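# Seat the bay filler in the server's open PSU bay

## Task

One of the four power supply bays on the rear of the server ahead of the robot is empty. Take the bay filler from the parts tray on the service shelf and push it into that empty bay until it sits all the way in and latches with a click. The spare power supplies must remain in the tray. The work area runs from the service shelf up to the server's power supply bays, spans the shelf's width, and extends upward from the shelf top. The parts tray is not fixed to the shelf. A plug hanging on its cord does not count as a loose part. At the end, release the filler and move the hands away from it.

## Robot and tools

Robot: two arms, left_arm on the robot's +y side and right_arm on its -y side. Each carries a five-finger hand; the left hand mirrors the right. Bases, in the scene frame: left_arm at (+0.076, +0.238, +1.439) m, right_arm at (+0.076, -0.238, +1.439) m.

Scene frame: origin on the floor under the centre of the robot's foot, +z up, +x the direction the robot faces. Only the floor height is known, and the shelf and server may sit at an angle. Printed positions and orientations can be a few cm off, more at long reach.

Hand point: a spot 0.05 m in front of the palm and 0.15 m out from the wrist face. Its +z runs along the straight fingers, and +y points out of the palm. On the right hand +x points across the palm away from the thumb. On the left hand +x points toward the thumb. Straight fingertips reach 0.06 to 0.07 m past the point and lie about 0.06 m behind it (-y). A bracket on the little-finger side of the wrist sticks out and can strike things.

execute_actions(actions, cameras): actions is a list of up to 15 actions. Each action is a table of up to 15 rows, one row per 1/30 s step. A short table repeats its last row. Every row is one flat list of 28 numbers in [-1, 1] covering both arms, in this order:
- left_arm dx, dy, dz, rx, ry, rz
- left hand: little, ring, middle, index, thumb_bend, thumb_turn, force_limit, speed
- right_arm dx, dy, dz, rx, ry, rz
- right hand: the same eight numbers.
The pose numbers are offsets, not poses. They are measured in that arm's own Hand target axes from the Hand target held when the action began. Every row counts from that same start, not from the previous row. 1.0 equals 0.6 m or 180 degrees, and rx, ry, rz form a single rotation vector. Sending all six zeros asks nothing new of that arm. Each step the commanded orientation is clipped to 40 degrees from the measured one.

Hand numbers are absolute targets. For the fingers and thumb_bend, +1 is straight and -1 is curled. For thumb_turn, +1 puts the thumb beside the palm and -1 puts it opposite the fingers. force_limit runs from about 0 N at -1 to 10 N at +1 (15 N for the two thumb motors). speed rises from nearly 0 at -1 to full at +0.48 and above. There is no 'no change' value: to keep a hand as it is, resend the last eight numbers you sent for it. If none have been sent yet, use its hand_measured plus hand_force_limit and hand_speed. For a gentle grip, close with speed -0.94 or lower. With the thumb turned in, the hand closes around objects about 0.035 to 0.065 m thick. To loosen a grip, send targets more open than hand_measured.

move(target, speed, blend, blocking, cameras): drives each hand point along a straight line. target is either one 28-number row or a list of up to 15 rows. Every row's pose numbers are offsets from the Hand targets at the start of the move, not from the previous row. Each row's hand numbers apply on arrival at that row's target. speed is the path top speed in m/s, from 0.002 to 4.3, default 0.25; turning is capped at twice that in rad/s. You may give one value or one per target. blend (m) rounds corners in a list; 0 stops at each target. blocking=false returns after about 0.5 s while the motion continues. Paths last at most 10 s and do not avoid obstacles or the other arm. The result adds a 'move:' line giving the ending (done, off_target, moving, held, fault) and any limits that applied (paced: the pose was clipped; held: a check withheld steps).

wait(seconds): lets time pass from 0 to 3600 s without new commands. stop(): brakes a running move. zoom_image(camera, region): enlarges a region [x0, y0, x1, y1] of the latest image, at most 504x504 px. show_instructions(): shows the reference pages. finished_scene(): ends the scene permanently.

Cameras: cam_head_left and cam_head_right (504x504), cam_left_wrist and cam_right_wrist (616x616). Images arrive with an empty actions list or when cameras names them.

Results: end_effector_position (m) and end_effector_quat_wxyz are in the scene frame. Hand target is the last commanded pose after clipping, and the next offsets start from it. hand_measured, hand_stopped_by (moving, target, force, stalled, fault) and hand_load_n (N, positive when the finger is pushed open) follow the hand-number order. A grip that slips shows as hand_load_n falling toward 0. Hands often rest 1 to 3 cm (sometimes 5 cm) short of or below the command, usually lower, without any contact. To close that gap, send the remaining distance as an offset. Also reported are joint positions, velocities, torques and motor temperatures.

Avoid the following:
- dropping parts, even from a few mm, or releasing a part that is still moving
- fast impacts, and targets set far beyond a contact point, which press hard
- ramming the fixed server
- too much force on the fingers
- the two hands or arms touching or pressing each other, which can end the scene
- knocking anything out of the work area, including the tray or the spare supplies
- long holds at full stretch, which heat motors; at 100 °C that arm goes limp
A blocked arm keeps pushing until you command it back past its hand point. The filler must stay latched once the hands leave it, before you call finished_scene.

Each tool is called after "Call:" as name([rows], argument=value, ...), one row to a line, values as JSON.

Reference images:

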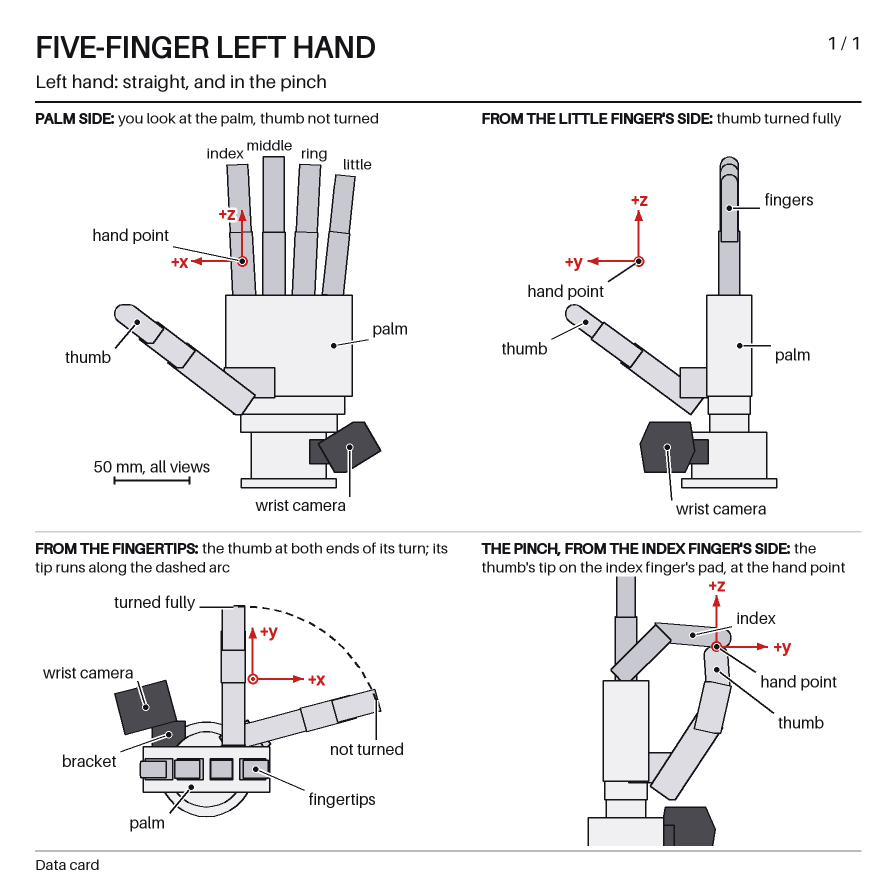

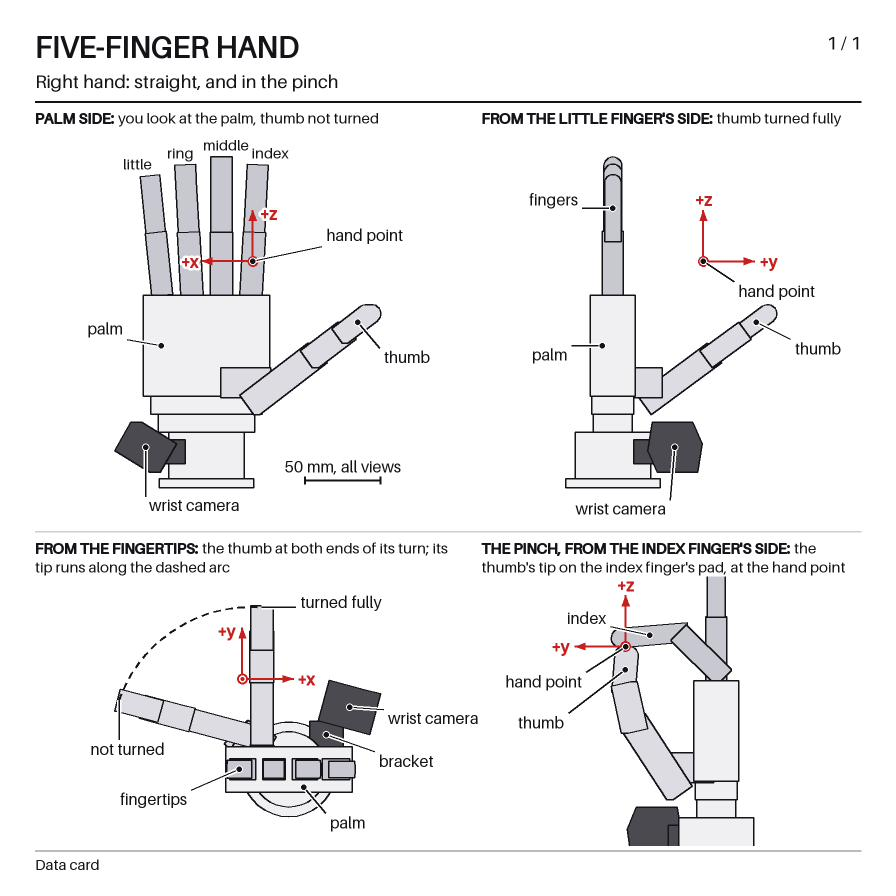

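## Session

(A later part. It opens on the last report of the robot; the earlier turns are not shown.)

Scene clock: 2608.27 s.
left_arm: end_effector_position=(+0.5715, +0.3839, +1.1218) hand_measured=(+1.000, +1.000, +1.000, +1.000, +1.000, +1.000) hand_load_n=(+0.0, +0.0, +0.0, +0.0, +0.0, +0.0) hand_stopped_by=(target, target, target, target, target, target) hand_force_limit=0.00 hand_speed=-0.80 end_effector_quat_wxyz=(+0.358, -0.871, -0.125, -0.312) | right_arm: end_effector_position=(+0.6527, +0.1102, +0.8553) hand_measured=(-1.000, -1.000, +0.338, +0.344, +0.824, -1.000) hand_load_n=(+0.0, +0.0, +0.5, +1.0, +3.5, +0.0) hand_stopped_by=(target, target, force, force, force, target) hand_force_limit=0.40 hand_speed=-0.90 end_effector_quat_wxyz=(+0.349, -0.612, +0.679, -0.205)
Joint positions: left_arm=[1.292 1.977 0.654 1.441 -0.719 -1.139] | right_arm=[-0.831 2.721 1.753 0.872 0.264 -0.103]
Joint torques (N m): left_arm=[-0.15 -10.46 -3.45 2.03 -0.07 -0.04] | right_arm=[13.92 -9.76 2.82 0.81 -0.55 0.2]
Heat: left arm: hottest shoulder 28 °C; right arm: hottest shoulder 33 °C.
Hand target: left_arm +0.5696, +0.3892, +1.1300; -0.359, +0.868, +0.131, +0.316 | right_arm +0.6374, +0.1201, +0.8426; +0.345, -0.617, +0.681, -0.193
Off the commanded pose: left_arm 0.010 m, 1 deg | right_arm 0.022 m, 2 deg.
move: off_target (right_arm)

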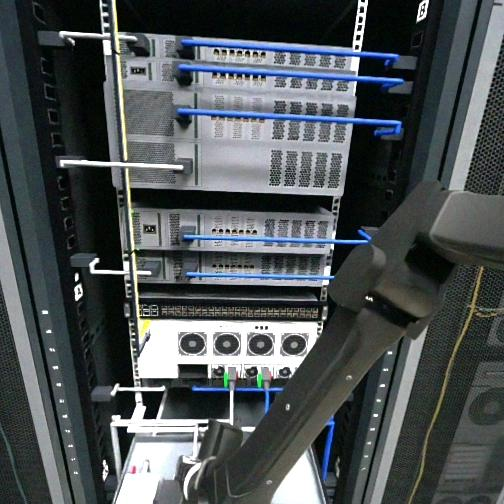

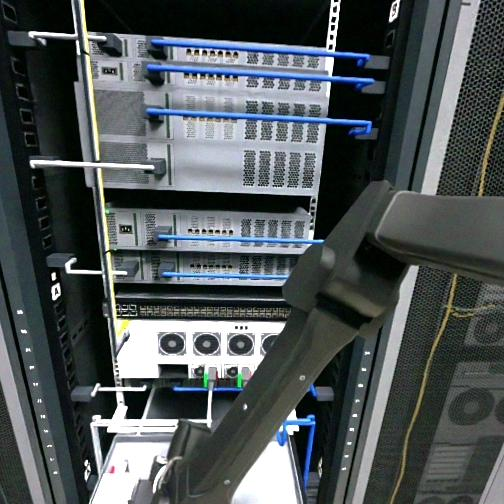

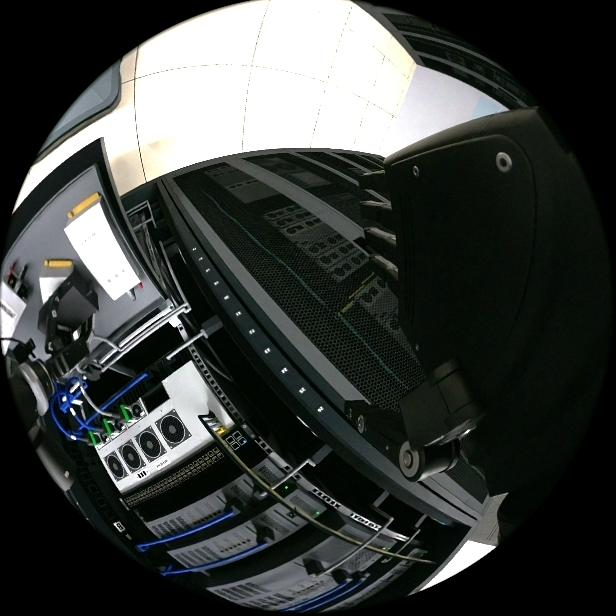

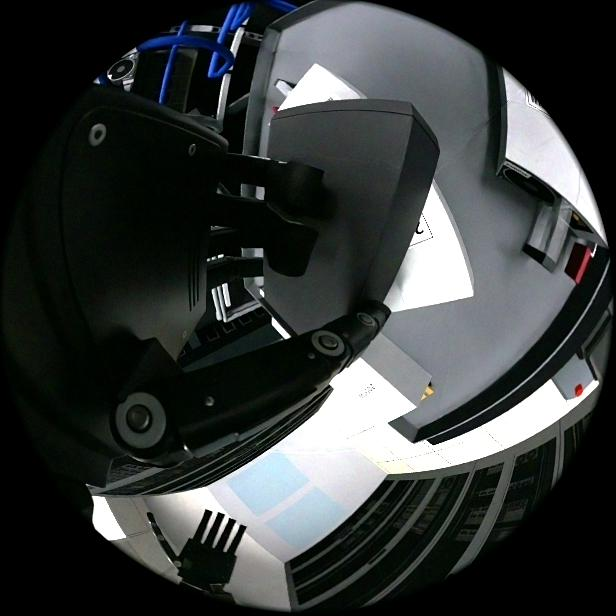

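Call:
move(target=[0,0,0,0,0,0,1,1,1,1,1,1,0,-0.8,-0.0038,-0.0115,-0.0115,0,0,0,-1,-1,0.1,0.1,0.4,-1,0.4,-0.9], speed=0.03)

Call:
move(target=[0,0,0,0,0,0,1,1,1,1,1,1,0,-0.8,0,0,0,0,0,0,-1,-1,0.45,0.45,1,-1,0.4,-0.9], speed=0.03, cameras=["cam_head_left","cam_left_wrist","cam_right_wrist"])

Scene clock: 2618.97 s.
left_arm: end_effector_position=(+0.5715, +0.3839, +1.1218) hand_measured=(+1.000, +1.000, +1.000, +1.000, +1.000, +1.000) hand_load_n=(+0.0, +0.0, +0.0, +0.0, +0.0, -0.5) hand_stopped_by=(target, target, target, target, target, target) hand_force_limit=0.00 hand_speed=-0.80 end_effector_quat_wxyz=(+0.358, -0.871, -0.125, -0.312) | right_arm: end_effector_position=(+0.6522, +0.1102, +0.8552) hand_measured=(-1.000, -1.000, +0.338, +0.344, +0.824, -1.000) hand_load_n=(+0.0, +0.0, +1.0, +1.5, +3.0, +0.0) hand_stopped_by=(target, target, force, force, force, target) hand_force_limit=0.40 hand_speed=-0.90 end_effector_quat_wxyz=(+0.349, -0.612, +0.679, -0.205)
Joint positions: left_arm=[1.292 1.977 0.654 1.441 -0.719 -1.139] | right_arm=[-0.831 2.721 1.753 0.872 0.264 -0.103]
Joint torques (N m): left_arm=[-0.21 -10.46 -3.45 1.98 -0.07 -0.04] | right_arm=[14.27 -11.63 0.65 1.11 -0.28 0.21]
Heat: left arm: hottest shoulder 28 °C; right arm: hottest shoulder 33 °C.
Hand target: left_arm +0.5696, +0.3892, +1.1300; -0.359, +0.868, +0.131, +0.316 | right_arm +0.6374, +0.1200, +0.8527; +0.345, -0.617, +0.681, -0.193
Off the commanded pose: left_arm 0.010 m, 1 deg | right_arm 0.018 m, 2 deg.
move: off_target (right_arm)

Scene clock: 2620.47 s.
left_arm: end_effector_position=(+0.5715, +0.3839, +1.1218) hand_measured=(+1.000, +1.000, +1.000, +1.000, +1.000, +1.000) hand_load_n=(-0.5, +0.0, +0.0, +0.0, +0.0, -0.5) hand_stopped_by=(target, target, target, target, target, target) hand_force_limit=0.00 hand_speed=-0.80 end_effector_quat_wxyz=(+0.358, -0.871, -0.125, -0.312) | right_arm: end_effector_position=(+0.6504, +0.1102, +0.8548) hand_measured=(-1.000, -1.000, +0.450, +0.450, +1.000, -1.000) hand_load_n=(+0.0, +0.0, +0.0, +0.0, +0.0, +0.0) hand_stopped_by=(target, target, target, target, target, target) hand_force_limit=0.40 hand_speed=-0.90 end_effector_quat_wxyz=(+0.348, -0.613, +0.679, -0.204)
Joint positions: left_arm=[1.292 1.977 0.654 1.441 -0.719 -1.139] | right_arm=[-0.831 2.721 1.749 0.872 0.264 -0.103]
Joint torques (N m): left_arm=[-0.21 -10.11 -3.41 2.04 -0.06 -0.04] | right_arm=[14.51 -11.52 0.92 1.13 -0.28 0.2]
Heat: left arm: hottest shoulder 28 °C; right arm: hottest shoulder 33 °C.
Hand target: left_arm +0.5696, +0.3892, +1.1300; -0.359, +0.868, +0.131, +0.316 | right_arm +0.6375, +0.1200, +0.8527; +0.345, -0.617, +0.681, -0.193
Off the commanded pose: left_arm 0.010 m, 1 deg | right_arm 0.016 m, 1 deg.
move: done

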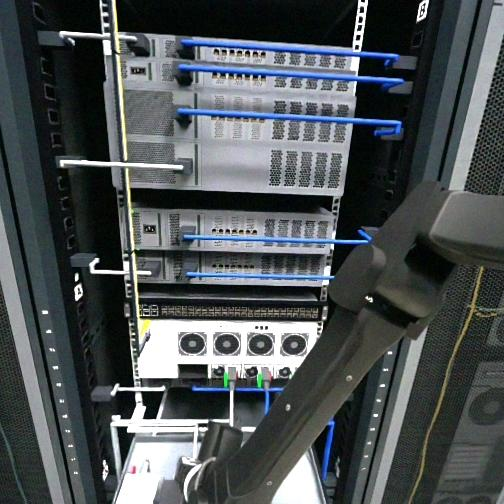

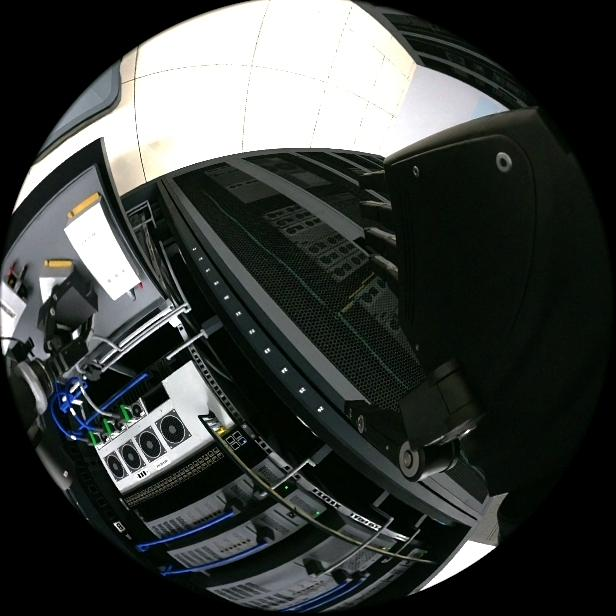

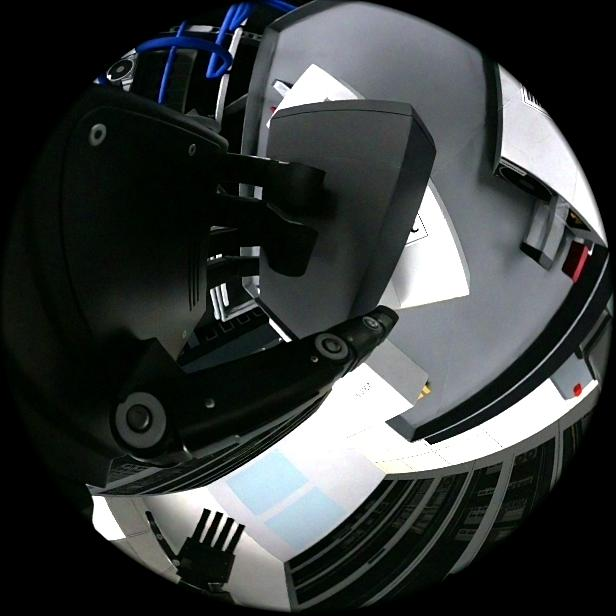

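Call:
move([
  [0,0,0,0,0,0,1,1,1,1,1,1,0,-0.8,0,0,0,0,0,0,-1,-1,0.7,0.7,1,-1,0.4,-0.9],
  [0,0,0,0,0,0,1,1,1,1,1,1,0,-0.8,-0.046,-0.1435,-0.1318,0,0,0,-1,-1,0.7,0.7,1,-1,0.4,-0.9],
], speed=0.05, cameras=["cam_head_left","cam_left_wrist","cam_right_wrist"])

Scene clock: 2636.17 s.
left_arm: end_effector_position=(+0.5715, +0.3839, +1.1218) hand_measured=(+1.000, +1.000, +1.000, +1.000, +1.000, +1.000) hand_load_n=(+0.0, +0.0, +0.0, +0.0, +0.0, +0.0) hand_stopped_by=(target, target, target, target, target, target) hand_force_limit=0.00 hand_speed=-0.80 end_effector_quat_wxyz=(+0.358, -0.871, -0.125, -0.312) | right_arm: end_effector_position=(+0.6408, +0.1089, +0.9619) hand_measured=(-1.000, -1.000, +0.700, +0.700, +1.000, -1.000) hand_load_n=(+0.0, +0.0, +0.0, +0.0, +0.0, +0.0) hand_stopped_by=(target, target, target, target, target, target) hand_force_limit=0.40 hand_speed=-0.90 end_effector_quat_wxyz=(+0.334, -0.623, +0.680, -0.194)
Joint positions: left_arm=[1.292 1.977 0.654 1.441 -0.719 -1.139] | right_arm=[-0.751 2.454 1.426 0.885 0.35 -0.092]
Joint torques (N m): left_arm=[-0.26 -10.29 -3.45 1.98 -0.08 -0.04] | right_arm=[14.86 -12.63 0.69 2.33 -0.2 0.22]
Heat: left arm: hottest shoulder 28 °C; right arm: hottest shoulder 33 °C.
Hand target: left_arm +0.5696, +0.3892, +1.1300; -0.359, +0.868, +0.131, +0.316 | right_arm +0.6425, +0.1198, +0.9727; -0.345, +0.617, -0.681, +0.193
Off the commanded pose: left_arm 0.010 m, 1 deg | right_arm 0.015 m, 1 deg.
move: off_target (right_arm)

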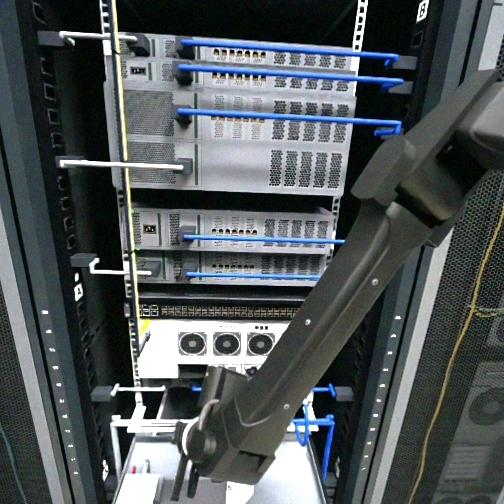

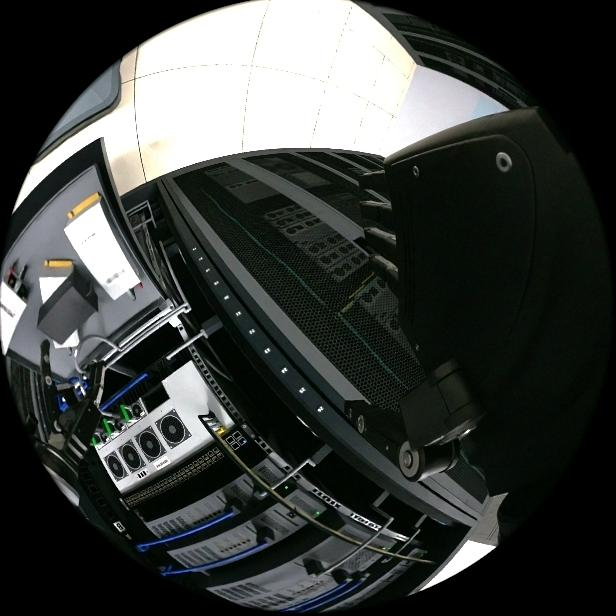

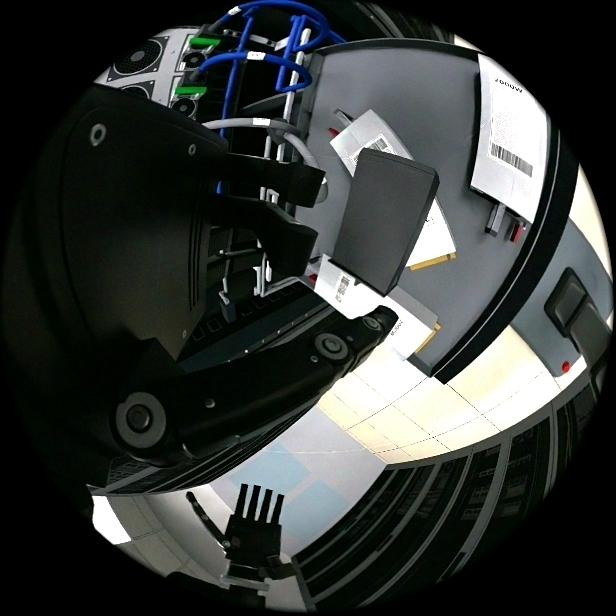

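Call:
move(target=[0,0,0,0,0,0,-1,-1,0.7,0.7,1,-1,0.4,-0.8,0.553,-0.131,-0.248,0,0,0,-1,-1,0.7,0.7,1,-1,0.4,-0.9], speed=0.15, cameras=["cam_head_left"])

Call:
zoom_image(camera="cam_head_left", region=[100, 404, 300, 504])

Scene clock: 2721.40 s.
left_arm: end_effector_position=(+0.5716, +0.3839, +1.1218) hand_measured=(-1.000, -1.000, +0.700, +0.700, +1.000, -1.000) hand_load_n=(+0.0, +0.0, +0.0, +0.0, +0.0, +0.0) hand_stopped_by=(target, target, target, target, target, target) hand_force_limit=0.40 hand_speed=-0.80 end_effector_quat_wxyz=(+0.358, -0.871, -0.125, -0.312) | right_arm: end_effector_position=(+0.6001, -0.2336, +1.0545) hand_measured=(-1.000, -1.000, +0.700, +0.700, +1.000, -1.000) hand_load_n=(+0.0, +0.0, +0.0, +0.0, +0.0, +0.0) hand_stopped_by=(target, target, target, target, target, target) hand_force_limit=0.40 hand_speed=-0.90 end_effector_quat_wxyz=(+0.353, -0.612, +0.680, -0.195)
Joint positions: left_arm=[1.292 1.977 0.654 1.441 -0.719 -1.141] | right_arm=[-1.294 1.913 0.838 0.969 -0.212 -0.14]
Joint torques (N m): left_arm=[-0.21 -10.34 -3.44 2.03 -0.07 -0.03] | right_arm=[4.54 -11.58 -1.22 1.13 -0.53 -0.04]
Motor temperatures (°C): left_arm=[22 28 27 26 22 24] | right_arm=[27 33 26 24 23 25]
Heat: left arm: hottest shoulder 28 °C; right arm: hottest shoulder 33 °C.
Hand target: left_arm +0.5696, +0.3893, +1.1300; -0.359, +0.868, +0.131, +0.316 | right_arm +0.5924, -0.2400, +1.0524; +0.345, -0.617, +0.681, -0.193
Off the commanded pose: left_arm 0.010 m, 1 deg | right_arm 0.010 m, 1 deg.
move: done

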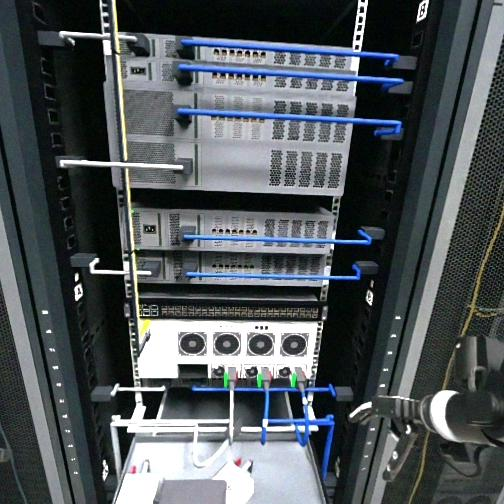

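Scaled by 2.520.

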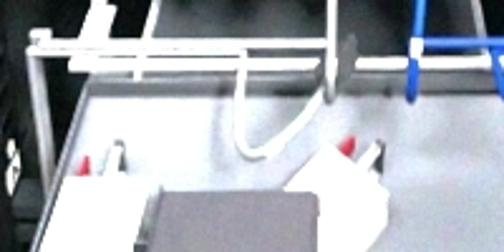

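Call:
wait(seconds=0.1, cameras=["cam_head_left","cam_head_right"])

Call:
zoom_image(camera="cam_head_left", region=[140, 454, 240, 504])

Call:
zoom_image(camera="cam_head_right", region=[120, 454, 220, 504])

Scene clock: 2727.40 s.
left_arm: end_effector_position=(+0.5716, +0.3839, +1.1218) hand_measured=(-1.000, -1.000, +0.700, +0.700, +1.000, -1.000) hand_load_n=(+0.0, +0.0, +0.0, +0.0, +0.0, +0.0) hand_stopped_by=(target, target, target, target, target, target) hand_force_limit=0.40 hand_speed=-0.80 end_effector_quat_wxyz=(+0.358, -0.871, -0.125, -0.312) | right_arm: end_effector_position=(+0.6001, -0.2336, +1.0545) hand_measured=(-1.000, -1.000, +0.700, +0.700, +1.000, -1.000) hand_load_n=(+0.0, +0.0, +0.0, +0.0, +0.0, +0.0) hand_stopped_by=(target, target, target, target, target, target) hand_force_limit=0.40 hand_speed=-0.90 end_effector_quat_wxyz=(+0.353, -0.612, +0.680, -0.195)
Joint positions: left_arm=[1.292 1.977 0.654 1.441 -0.719 -1.141] | right_arm=[-1.294 1.913 0.838 0.969 -0.212 -0.14]
Joint torques (N m): left_arm=[-0.15 -10.23 -3.43 1.96 -0.06 -0.03] | right_arm=[4.66 -11.75 -1.29 1.05 -0.55 -0.04]
Heat: left arm: hottest shoulder 28 °C; right arm: hottest shoulder 33 °C.
Hand target: left_arm +0.5696, +0.3893, +1.1300; -0.359, +0.868, +0.131, +0.316 | right_arm +0.5924, -0.2400, +1.0524; +0.345, -0.617, +0.681, -0.193
Off the commanded pose: left_arm 0.010 m, 1 deg | right_arm 0.010 m, 1 deg.
wait: 0.10 s; at rest from the start

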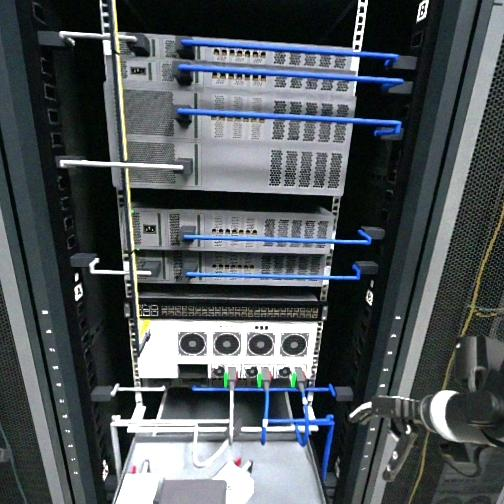

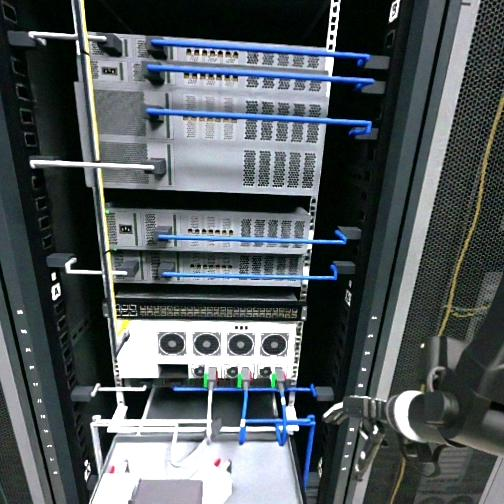

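Scaled by 5.040.

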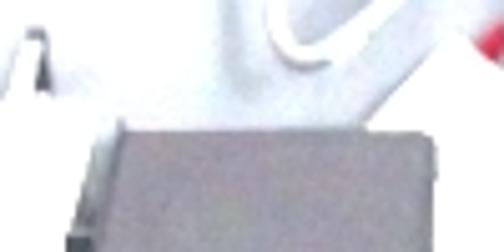

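Scaled by 5.040.

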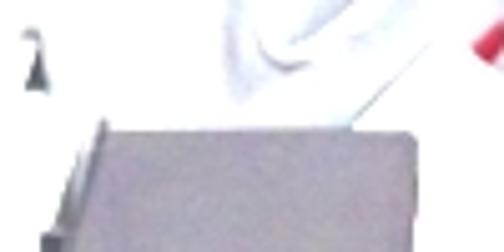

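Call:
move(target=[-0.054,0.5705,-0.1112,-0.2802,0.2566,0.3306,-1,-1,0.7,0.7,1,-1,0.4,-0.8,0,0,0,0,0,0,-1,-1,0.7,0.7,1,-1,0.4,-0.9], speed=0.15, cameras=["cam_head_left","cam_head_right","cam_left_wrist"])

Scene clock: 2763.43 s.
left_arm: end_effector_position=(+0.6741, +0.1116, +0.9633) hand_measured=(-1.000, -1.000, +0.700, +0.700, +1.000, -1.000) hand_load_n=(+0.0, +0.0, +0.0, +0.0, +0.0, +0.0) hand_stopped_by=(target, target, target, target, target, target) hand_force_limit=0.40 hand_speed=-0.80 end_effector_quat_wxyz=(-0.112, +0.703, -0.562, +0.420) | right_arm: end_effector_position=(+0.6001, -0.2336, +1.0545) hand_measured=(-1.000, -1.000, +0.700, +0.700, +1.000, -1.000) hand_load_n=(+0.0, +0.0, +0.0, +0.0, +0.0, +0.0) hand_stopped_by=(target, target, target, target, target, target) hand_force_limit=0.40 hand_speed=-0.90 end_effector_quat_wxyz=(+0.353, -0.612, +0.680, -0.195)
Joint positions: left_arm=[1.163 2.245 1.264 0.867 0.239 -0.054] | right_arm=[-1.294 1.913 0.838 0.969 -0.212 -0.14]
Joint torques (N m): left_arm=[-5.01 -11.46 0.5 1.14 0.46 0.2] | right_arm=[4.48 -11.4 -1.28 1.06 -0.53 -0.03]
Heat: left arm: hottest shoulder 28 °C; right arm: hottest shoulder 34 °C.
Hand target: left_arm +0.6699, +0.1000, +0.9598; -0.104, +0.699, -0.569, +0.421 | right_arm +0.5924, -0.2400, +1.0524; +0.345, -0.617, +0.681, -0.193
Off the commanded pose: left_arm 0.013 m, 1 deg | right_arm 0.010 m, 1 deg.
move: off_target (left_arm)

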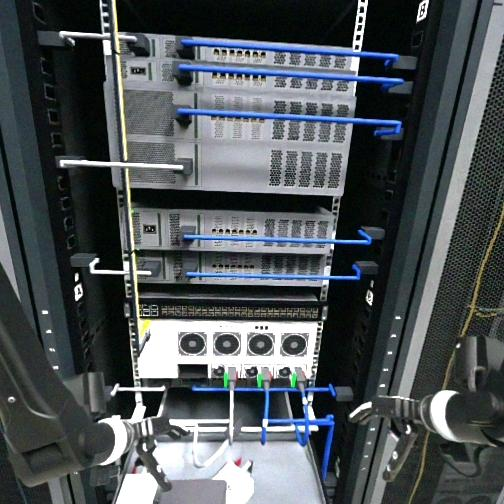

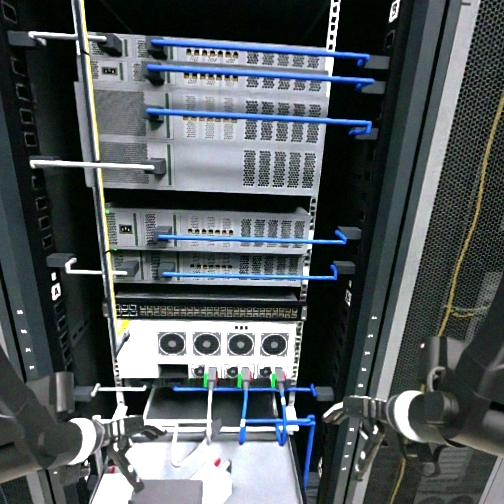

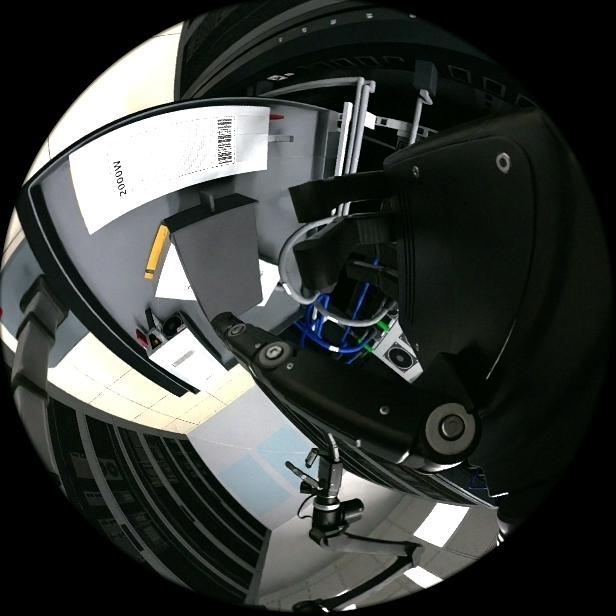

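Call:
zoom_image(camera="cam_head_left", region=[110, 404, 240, 504])

Call:
zoom_image(camera="cam_head_right", region=[80, 404, 210, 504])

Call:
zoom_image(camera="cam_left_wrist", region=[130, 130, 430, 430])

Scaled by 3.877.

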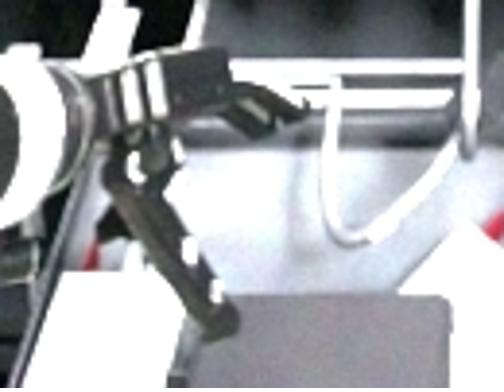

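Scaled by 3.877.

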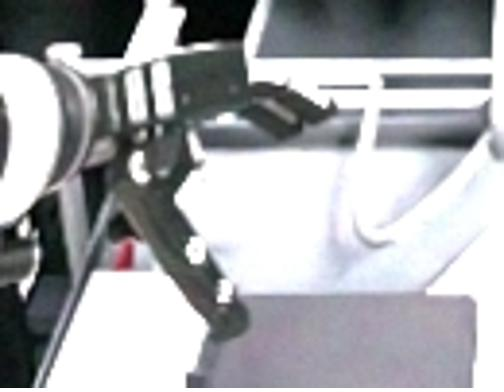

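Scaled by 1.680 from the camera's image (finer frame: 880x880).

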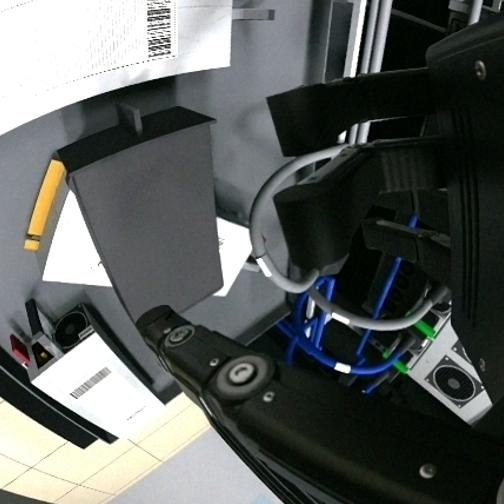

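Call:
move(target=[-0.0445,0.0837,0.0697,0,0,0,-1,-1,0.7,0.7,1,-1,0.4,-0.8,0,0,0,0,0,0,-1,-1,0.7,0.7,1,-1,0.4,-0.9], speed=0.08, cameras=["cam_head_left","cam_head_right","cam_left_wrist"])

Call:
zoom_image(camera="cam_head_left", region=[120, 424, 220, 504])

Call:
zoom_image(camera="cam_head_right", region=[100, 424, 200, 504])

Call:
zoom_image(camera="cam_left_wrist", region=[130, 130, 430, 430])

Scene clock: 2802.30 s.
left_arm: end_effector_position=(+0.6686, +0.0882, +0.8971) hand_measured=(-1.000, -1.000, +0.700, +0.700, +1.000, -1.000) hand_load_n=(+0.0, +0.0, +0.0, +0.0, +0.0, +0.0) hand_stopped_by=(target, target, target, target, target, target) hand_force_limit=0.40 hand_speed=-0.80 end_effector_quat_wxyz=(-0.105, +0.698, -0.565, +0.426) | right_arm: end_effector_position=(+0.6001, -0.2336, +1.0545) hand_measured=(-1.000, -1.000, +0.700, +0.700, +1.000, -1.000) hand_load_n=(+0.0, +0.0, -0.5, +0.0, +0.0, +0.0) hand_stopped_by=(target, target, target, target, target, target) hand_force_limit=0.40 hand_speed=-0.90 end_effector_quat_wxyz=(+0.353, -0.612, +0.680, -0.195)
Joint positions: left_arm=[1.163 2.429 1.445 0.867 0.26 -0.051] | right_arm=[-1.294 1.913 0.838 0.969 -0.212 -0.14]
Joint torques (N m): left_arm=[-3.9 -11.34 0.4 0.94 0.49 0.11] | right_arm=[4.6 -11.52 -1.26 1.09 -0.55 -0.03]
Heat: left arm: hottest shoulder 29 °C; right arm: hottest shoulder 34 °C.
Hand target: left_arm +0.6642, +0.0930, +0.8900; -0.104, +0.699, -0.569, +0.421 | right_arm +0.5924, -0.2400, +1.0524; +0.345, -0.617, +0.681, -0.193
Off the commanded pose: left_arm 0.010 m, 1 deg | right_arm 0.010 m, 1 deg.
move: done

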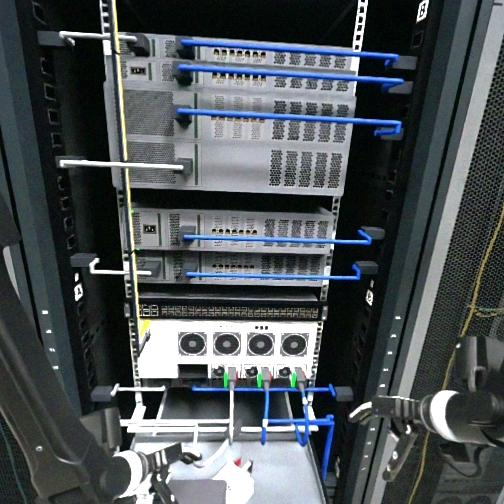

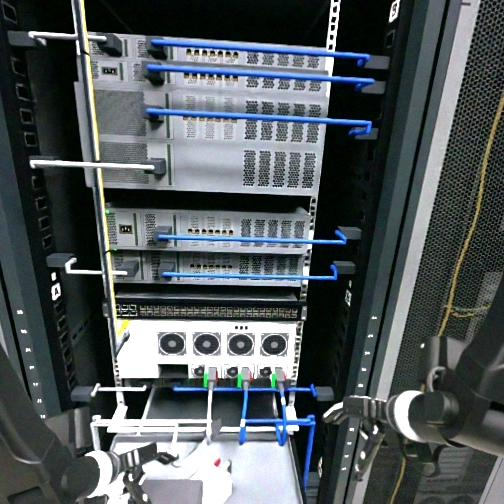

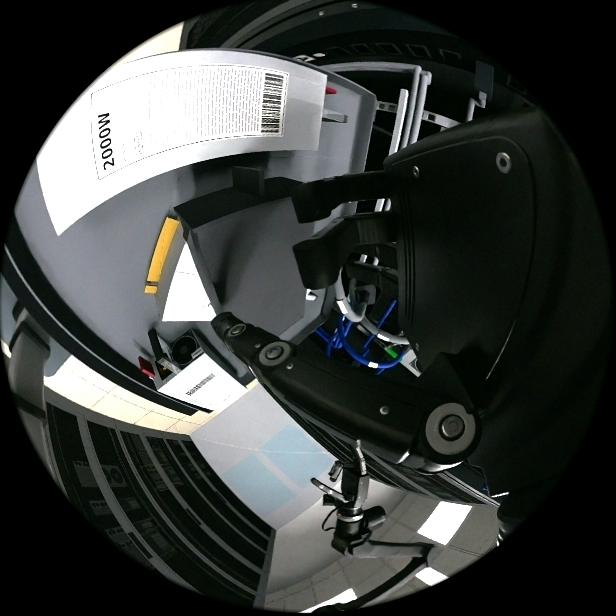

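Scaled by 5.040.

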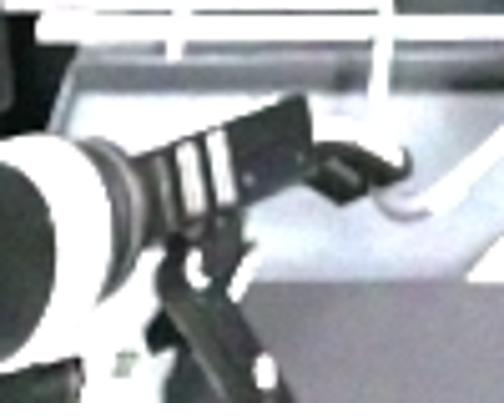

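Scaled by 5.040.

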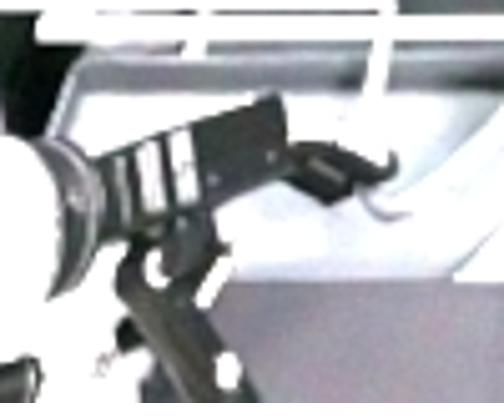

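Scaled by 1.680 from the camera's image (finer frame: 880x880).

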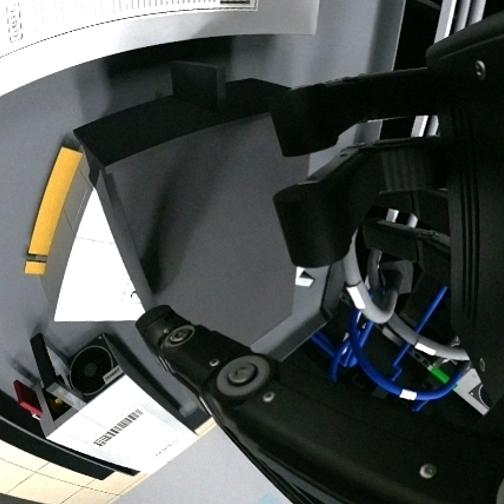

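Call:
move(target=[-0.0348,0.0162,0.0162,0,0,0,-1,-1,0.7,0.7,1,-1,0.4,-0.8,0,0,0,0,0,0,-1,-1,0.7,0.7,1,-1,0.4,-0.9], speed=0.06, cameras=["cam_head_left","cam_head_right","cam_left_wrist"])

Call:
zoom_image(camera="cam_left_wrist", region=[130, 130, 430, 430])

Call:
zoom_image(camera="cam_head_left", region=[120, 424, 220, 504])

Scene clock: 2875.47 s.
left_arm: end_effector_position=(+0.6697, +0.0991, +0.8765) hand_measured=(-1.000, -1.000, +0.700, +0.700, +1.000, -1.000) hand_load_n=(+0.0, +0.0, +0.0, +0.0, +0.0, +0.0) hand_stopped_by=(target, target, target, target, target, target) hand_force_limit=0.40 hand_speed=-0.80 end_effector_quat_wxyz=(-0.105, +0.698, -0.565, +0.427) | right_arm: end_effector_position=(+0.6001, -0.2336, +1.0545) hand_measured=(-1.000, -1.000, +0.700, +0.700, +1.000, -1.000) hand_load_n=(+0.0, +0.0, +0.0, +0.0, +0.0, +0.0) hand_stopped_by=(target, target, target, target, target, target) hand_force_limit=0.40 hand_speed=-0.90 end_effector_quat_wxyz=(+0.353, -0.612, +0.680, -0.195)
Joint positions: left_arm=[1.188 2.473 1.505 0.851 0.287 -0.048] | right_arm=[-1.294 1.913 0.838 0.969 -0.212 -0.14]
Joint torques (N m): left_arm=[-3.31 -11.16 0.5 0.91 0.46 0.12] | right_arm=[4.31 -11.46 -1.26 1.09 -0.53 -0.02]
Heat: left arm: hottest shoulder 30 °C; right arm: hottest shoulder 34 °C.
Hand target: left_arm +0.6640, +0.1049, +0.8680; -0.104, +0.699, -0.569, +0.421 | right_arm +0.5924, -0.2400, +1.0524; +0.345, -0.617, +0.681, -0.193
Off the commanded pose: left_arm 0.012 m, 1 deg | right_arm 0.010 m, 1 deg.
move: off_target (left_arm)

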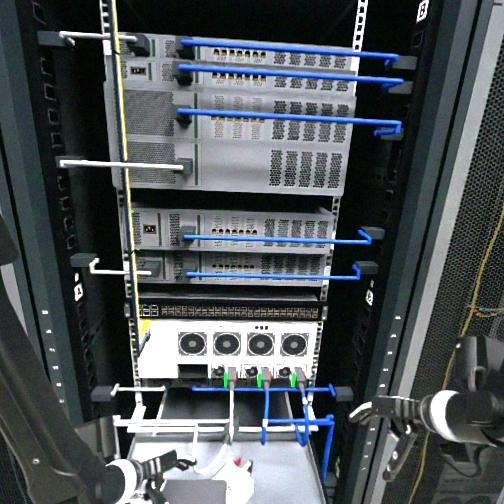

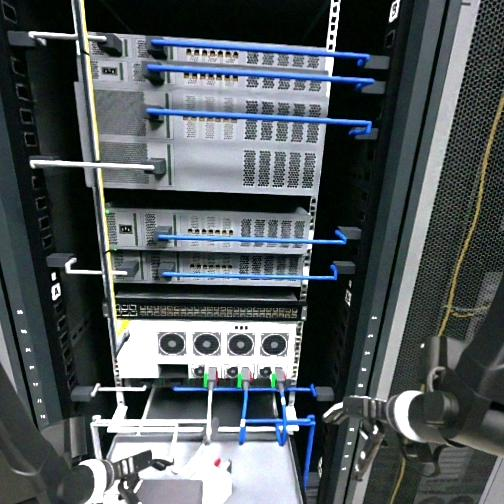

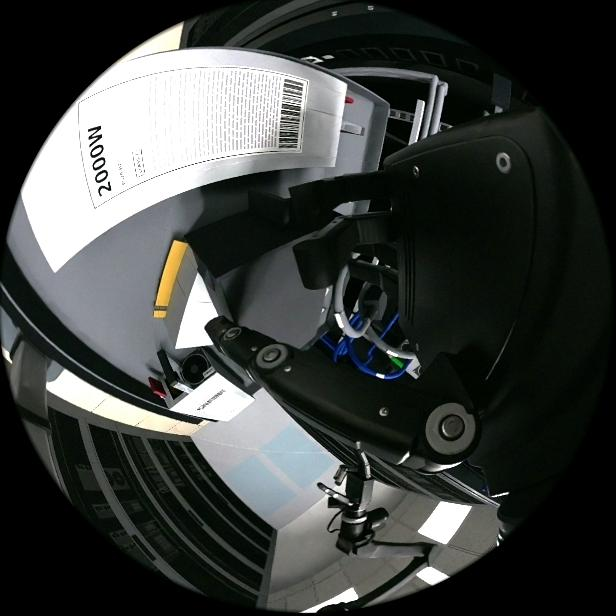

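Scaled by 1.680 from the camera's image (finer frame: 880x880).

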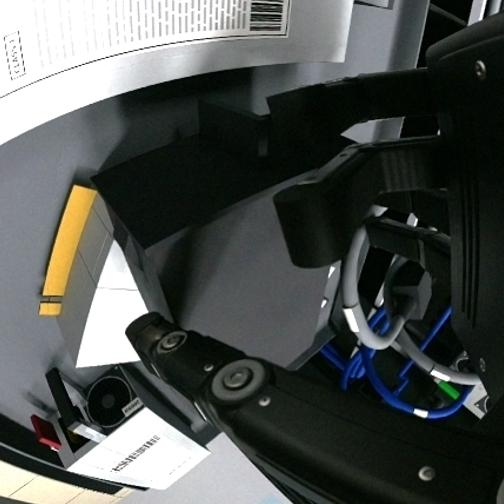

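Scaled by 5.040.

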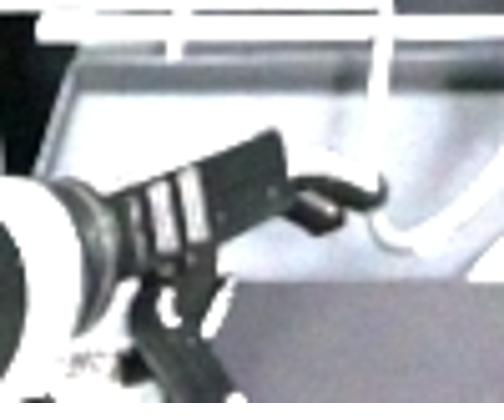

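Call:
move(target=[0.0294,0.0111,0.0111,0,0,0,-1,-1,0.7,0.7,1,-1,0.4,-0.8,0,0,0,0,0,0,-1,-1,0.7,0.7,1,-1,0.4,-0.9], speed=0.06, cameras=["cam_head_left","cam_head_right","cam_left_wrist"])

Call:
zoom_image(camera="cam_left_wrist", region=[130, 130, 430, 430])

Call:
zoom_image(camera="cam_head_left", region=[120, 424, 220, 504])

Scene clock: 2938.83 s.
left_arm: end_effector_position=(+0.6710, +0.1002, +0.8722) hand_measured=(-1.000, -1.000, +0.700, +0.700, +1.000, -1.000) hand_load_n=(+0.0, +0.0, +0.0, +0.0, +0.0, +0.0) hand_stopped_by=(target, target, target, target, target, target) hand_force_limit=0.40 hand_speed=-0.80 end_effector_quat_wxyz=(-0.112, +0.702, -0.564, +0.421) | right_arm: end_effector_position=(+0.6001, -0.2336, +1.0545) hand_measured=(-1.000, -1.000, +0.700, +0.700, +1.000, -1.000) hand_load_n=(+0.0, +0.0, +0.0, +0.0, +0.0, +0.0) hand_stopped_by=(target, target, target, target, target, target) hand_force_limit=0.40 hand_speed=-0.90 end_effector_quat_wxyz=(+0.353, -0.612, +0.680, -0.195)
Joint positions: left_arm=[1.185 2.481 1.514 0.851 0.264 -0.048] | right_arm=[-1.294 1.913 0.838 0.969 -0.212 -0.14]
Joint torques (N m): left_arm=[-5.95 -11.4 0.38 1.2 0.27 0.11] | right_arm=[4.19 -11.58 -1.2 1.09 -0.53 -0.03]
Heat: left arm: hottest shoulder 29 °C; right arm: hottest shoulder 34 °C.
Hand target: left_arm +0.6642, +0.0849, +0.8680; -0.104, +0.699, -0.569, +0.421 | right_arm +0.5924, -0.2400, +1.0524; +0.345, -0.617, +0.681, -0.193
Off the commanded pose: left_arm 0.017 m, 1 deg | right_arm 0.010 m, 1 deg.
move: off_target (left_arm)

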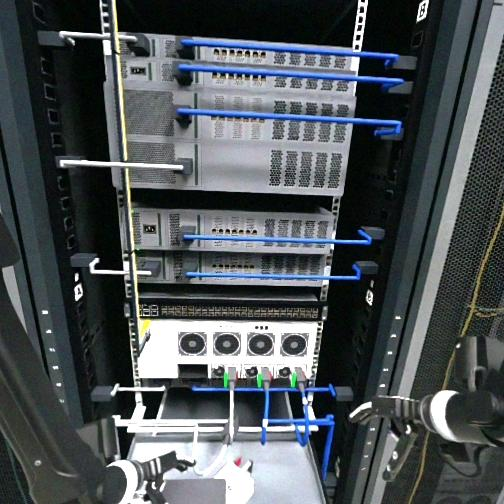

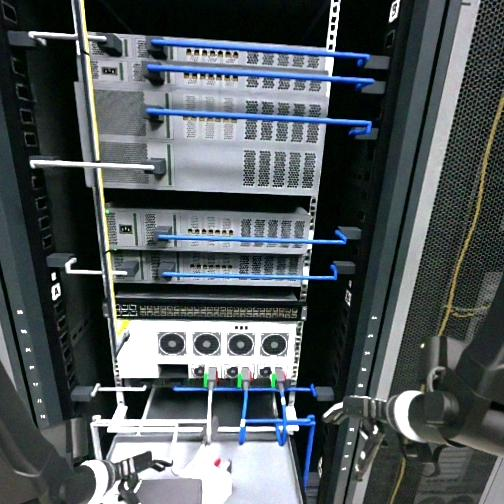

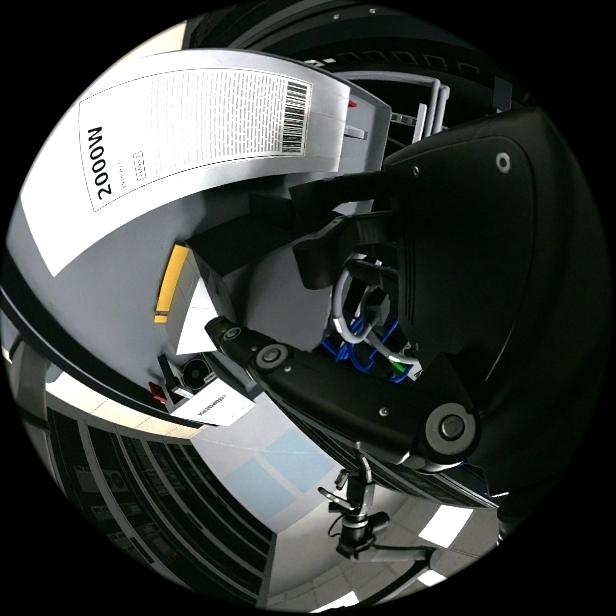

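Scaled by 1.680 from the camera's image (finer frame: 880x880).

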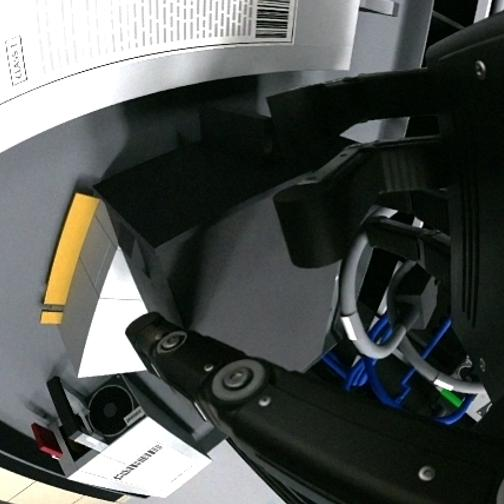

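Scaled by 5.040.

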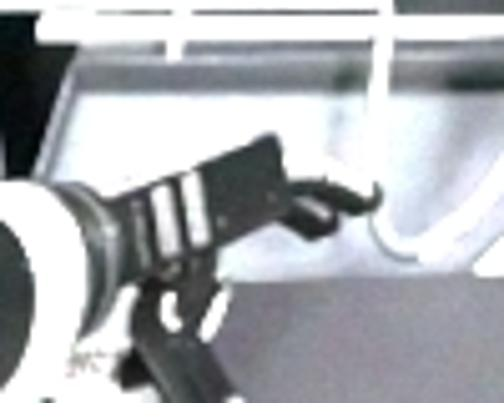

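Call:
move(target=[0.0442,0.0166,0.0166,0,0,0,-1,-1,0.7,0.7,1,-1,0.4,-0.8,0,0,0,0,0,0,-1,-1,0.7,0.7,1,-1,0.4,-0.9], speed=0.08, cameras=["cam_left_wrist","cam_head_left"])

Scene clock: 2980.23 s.
left_arm: end_effector_position=(+0.6724, +0.0798, +0.8703) hand_measured=(-1.000, -1.000, +0.700, +0.700, +1.000, -1.000) hand_load_n=(+0.0, +0.0, +0.0, +0.0, +0.0, +0.0) hand_stopped_by=(target, target, target, target, target, target) hand_force_limit=0.40 hand_speed=-0.80 end_effector_quat_wxyz=(-0.116, +0.704, -0.565, +0.415) | right_arm: end_effector_position=(+0.6001, -0.2336, +1.0545) hand_measured=(-1.000, -1.000, +0.700, +0.700, +1.000, -1.000) hand_load_n=(+0.0, +0.0, +0.0, +0.0, +0.0, +0.0) hand_stopped_by=(target, target, target, target, target, target) hand_force_limit=0.40 hand_speed=-0.90 end_effector_quat_wxyz=(+0.353, -0.612, +0.680, -0.195)
Joint positions: left_arm=[1.152 2.497 1.529 0.851 0.216 -0.048] | right_arm=[-1.294 1.913 0.838 0.969 -0.212 -0.14]
Joint torques (N m): left_arm=[-6.89 -10.58 0.54 1.48 0.44 0.03] | right_arm=[4.6 -11.34 -1.21 1.06 -0.54 -0.03]
Heat: left arm: hottest shoulder 30 °C; right arm: hottest shoulder 34 °C.
Hand target: left_arm +0.6640, +0.0547, +0.8680; -0.104, +0.699, -0.569, +0.421 | right_arm +0.5924, -0.2400, +1.0524; +0.345, -0.617, +0.681, -0.193
Off the commanded pose: left_arm 0.026 m, 2 deg | right_arm 0.010 m, 1 deg.
move: off_target (left_arm)
Images, in order (width x height): cam_head_left 504x504, cam_left_wrist 616x616.

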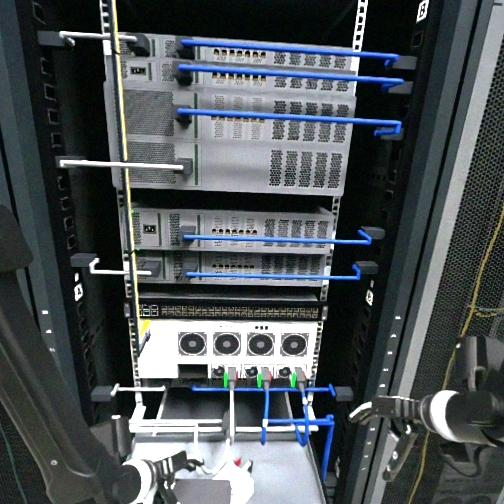

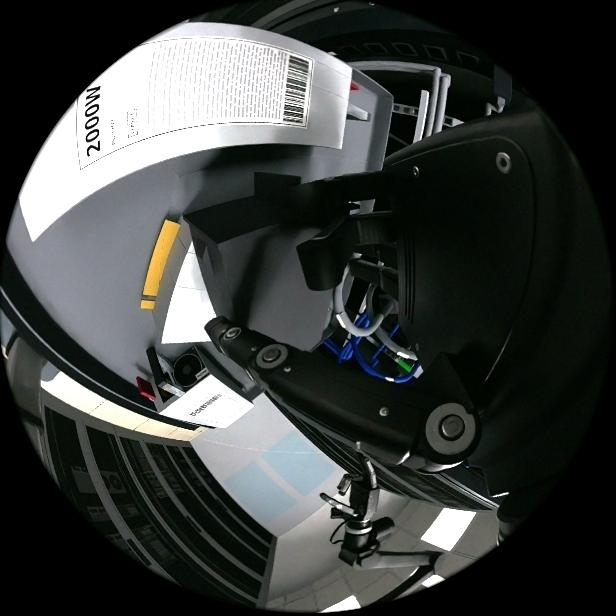

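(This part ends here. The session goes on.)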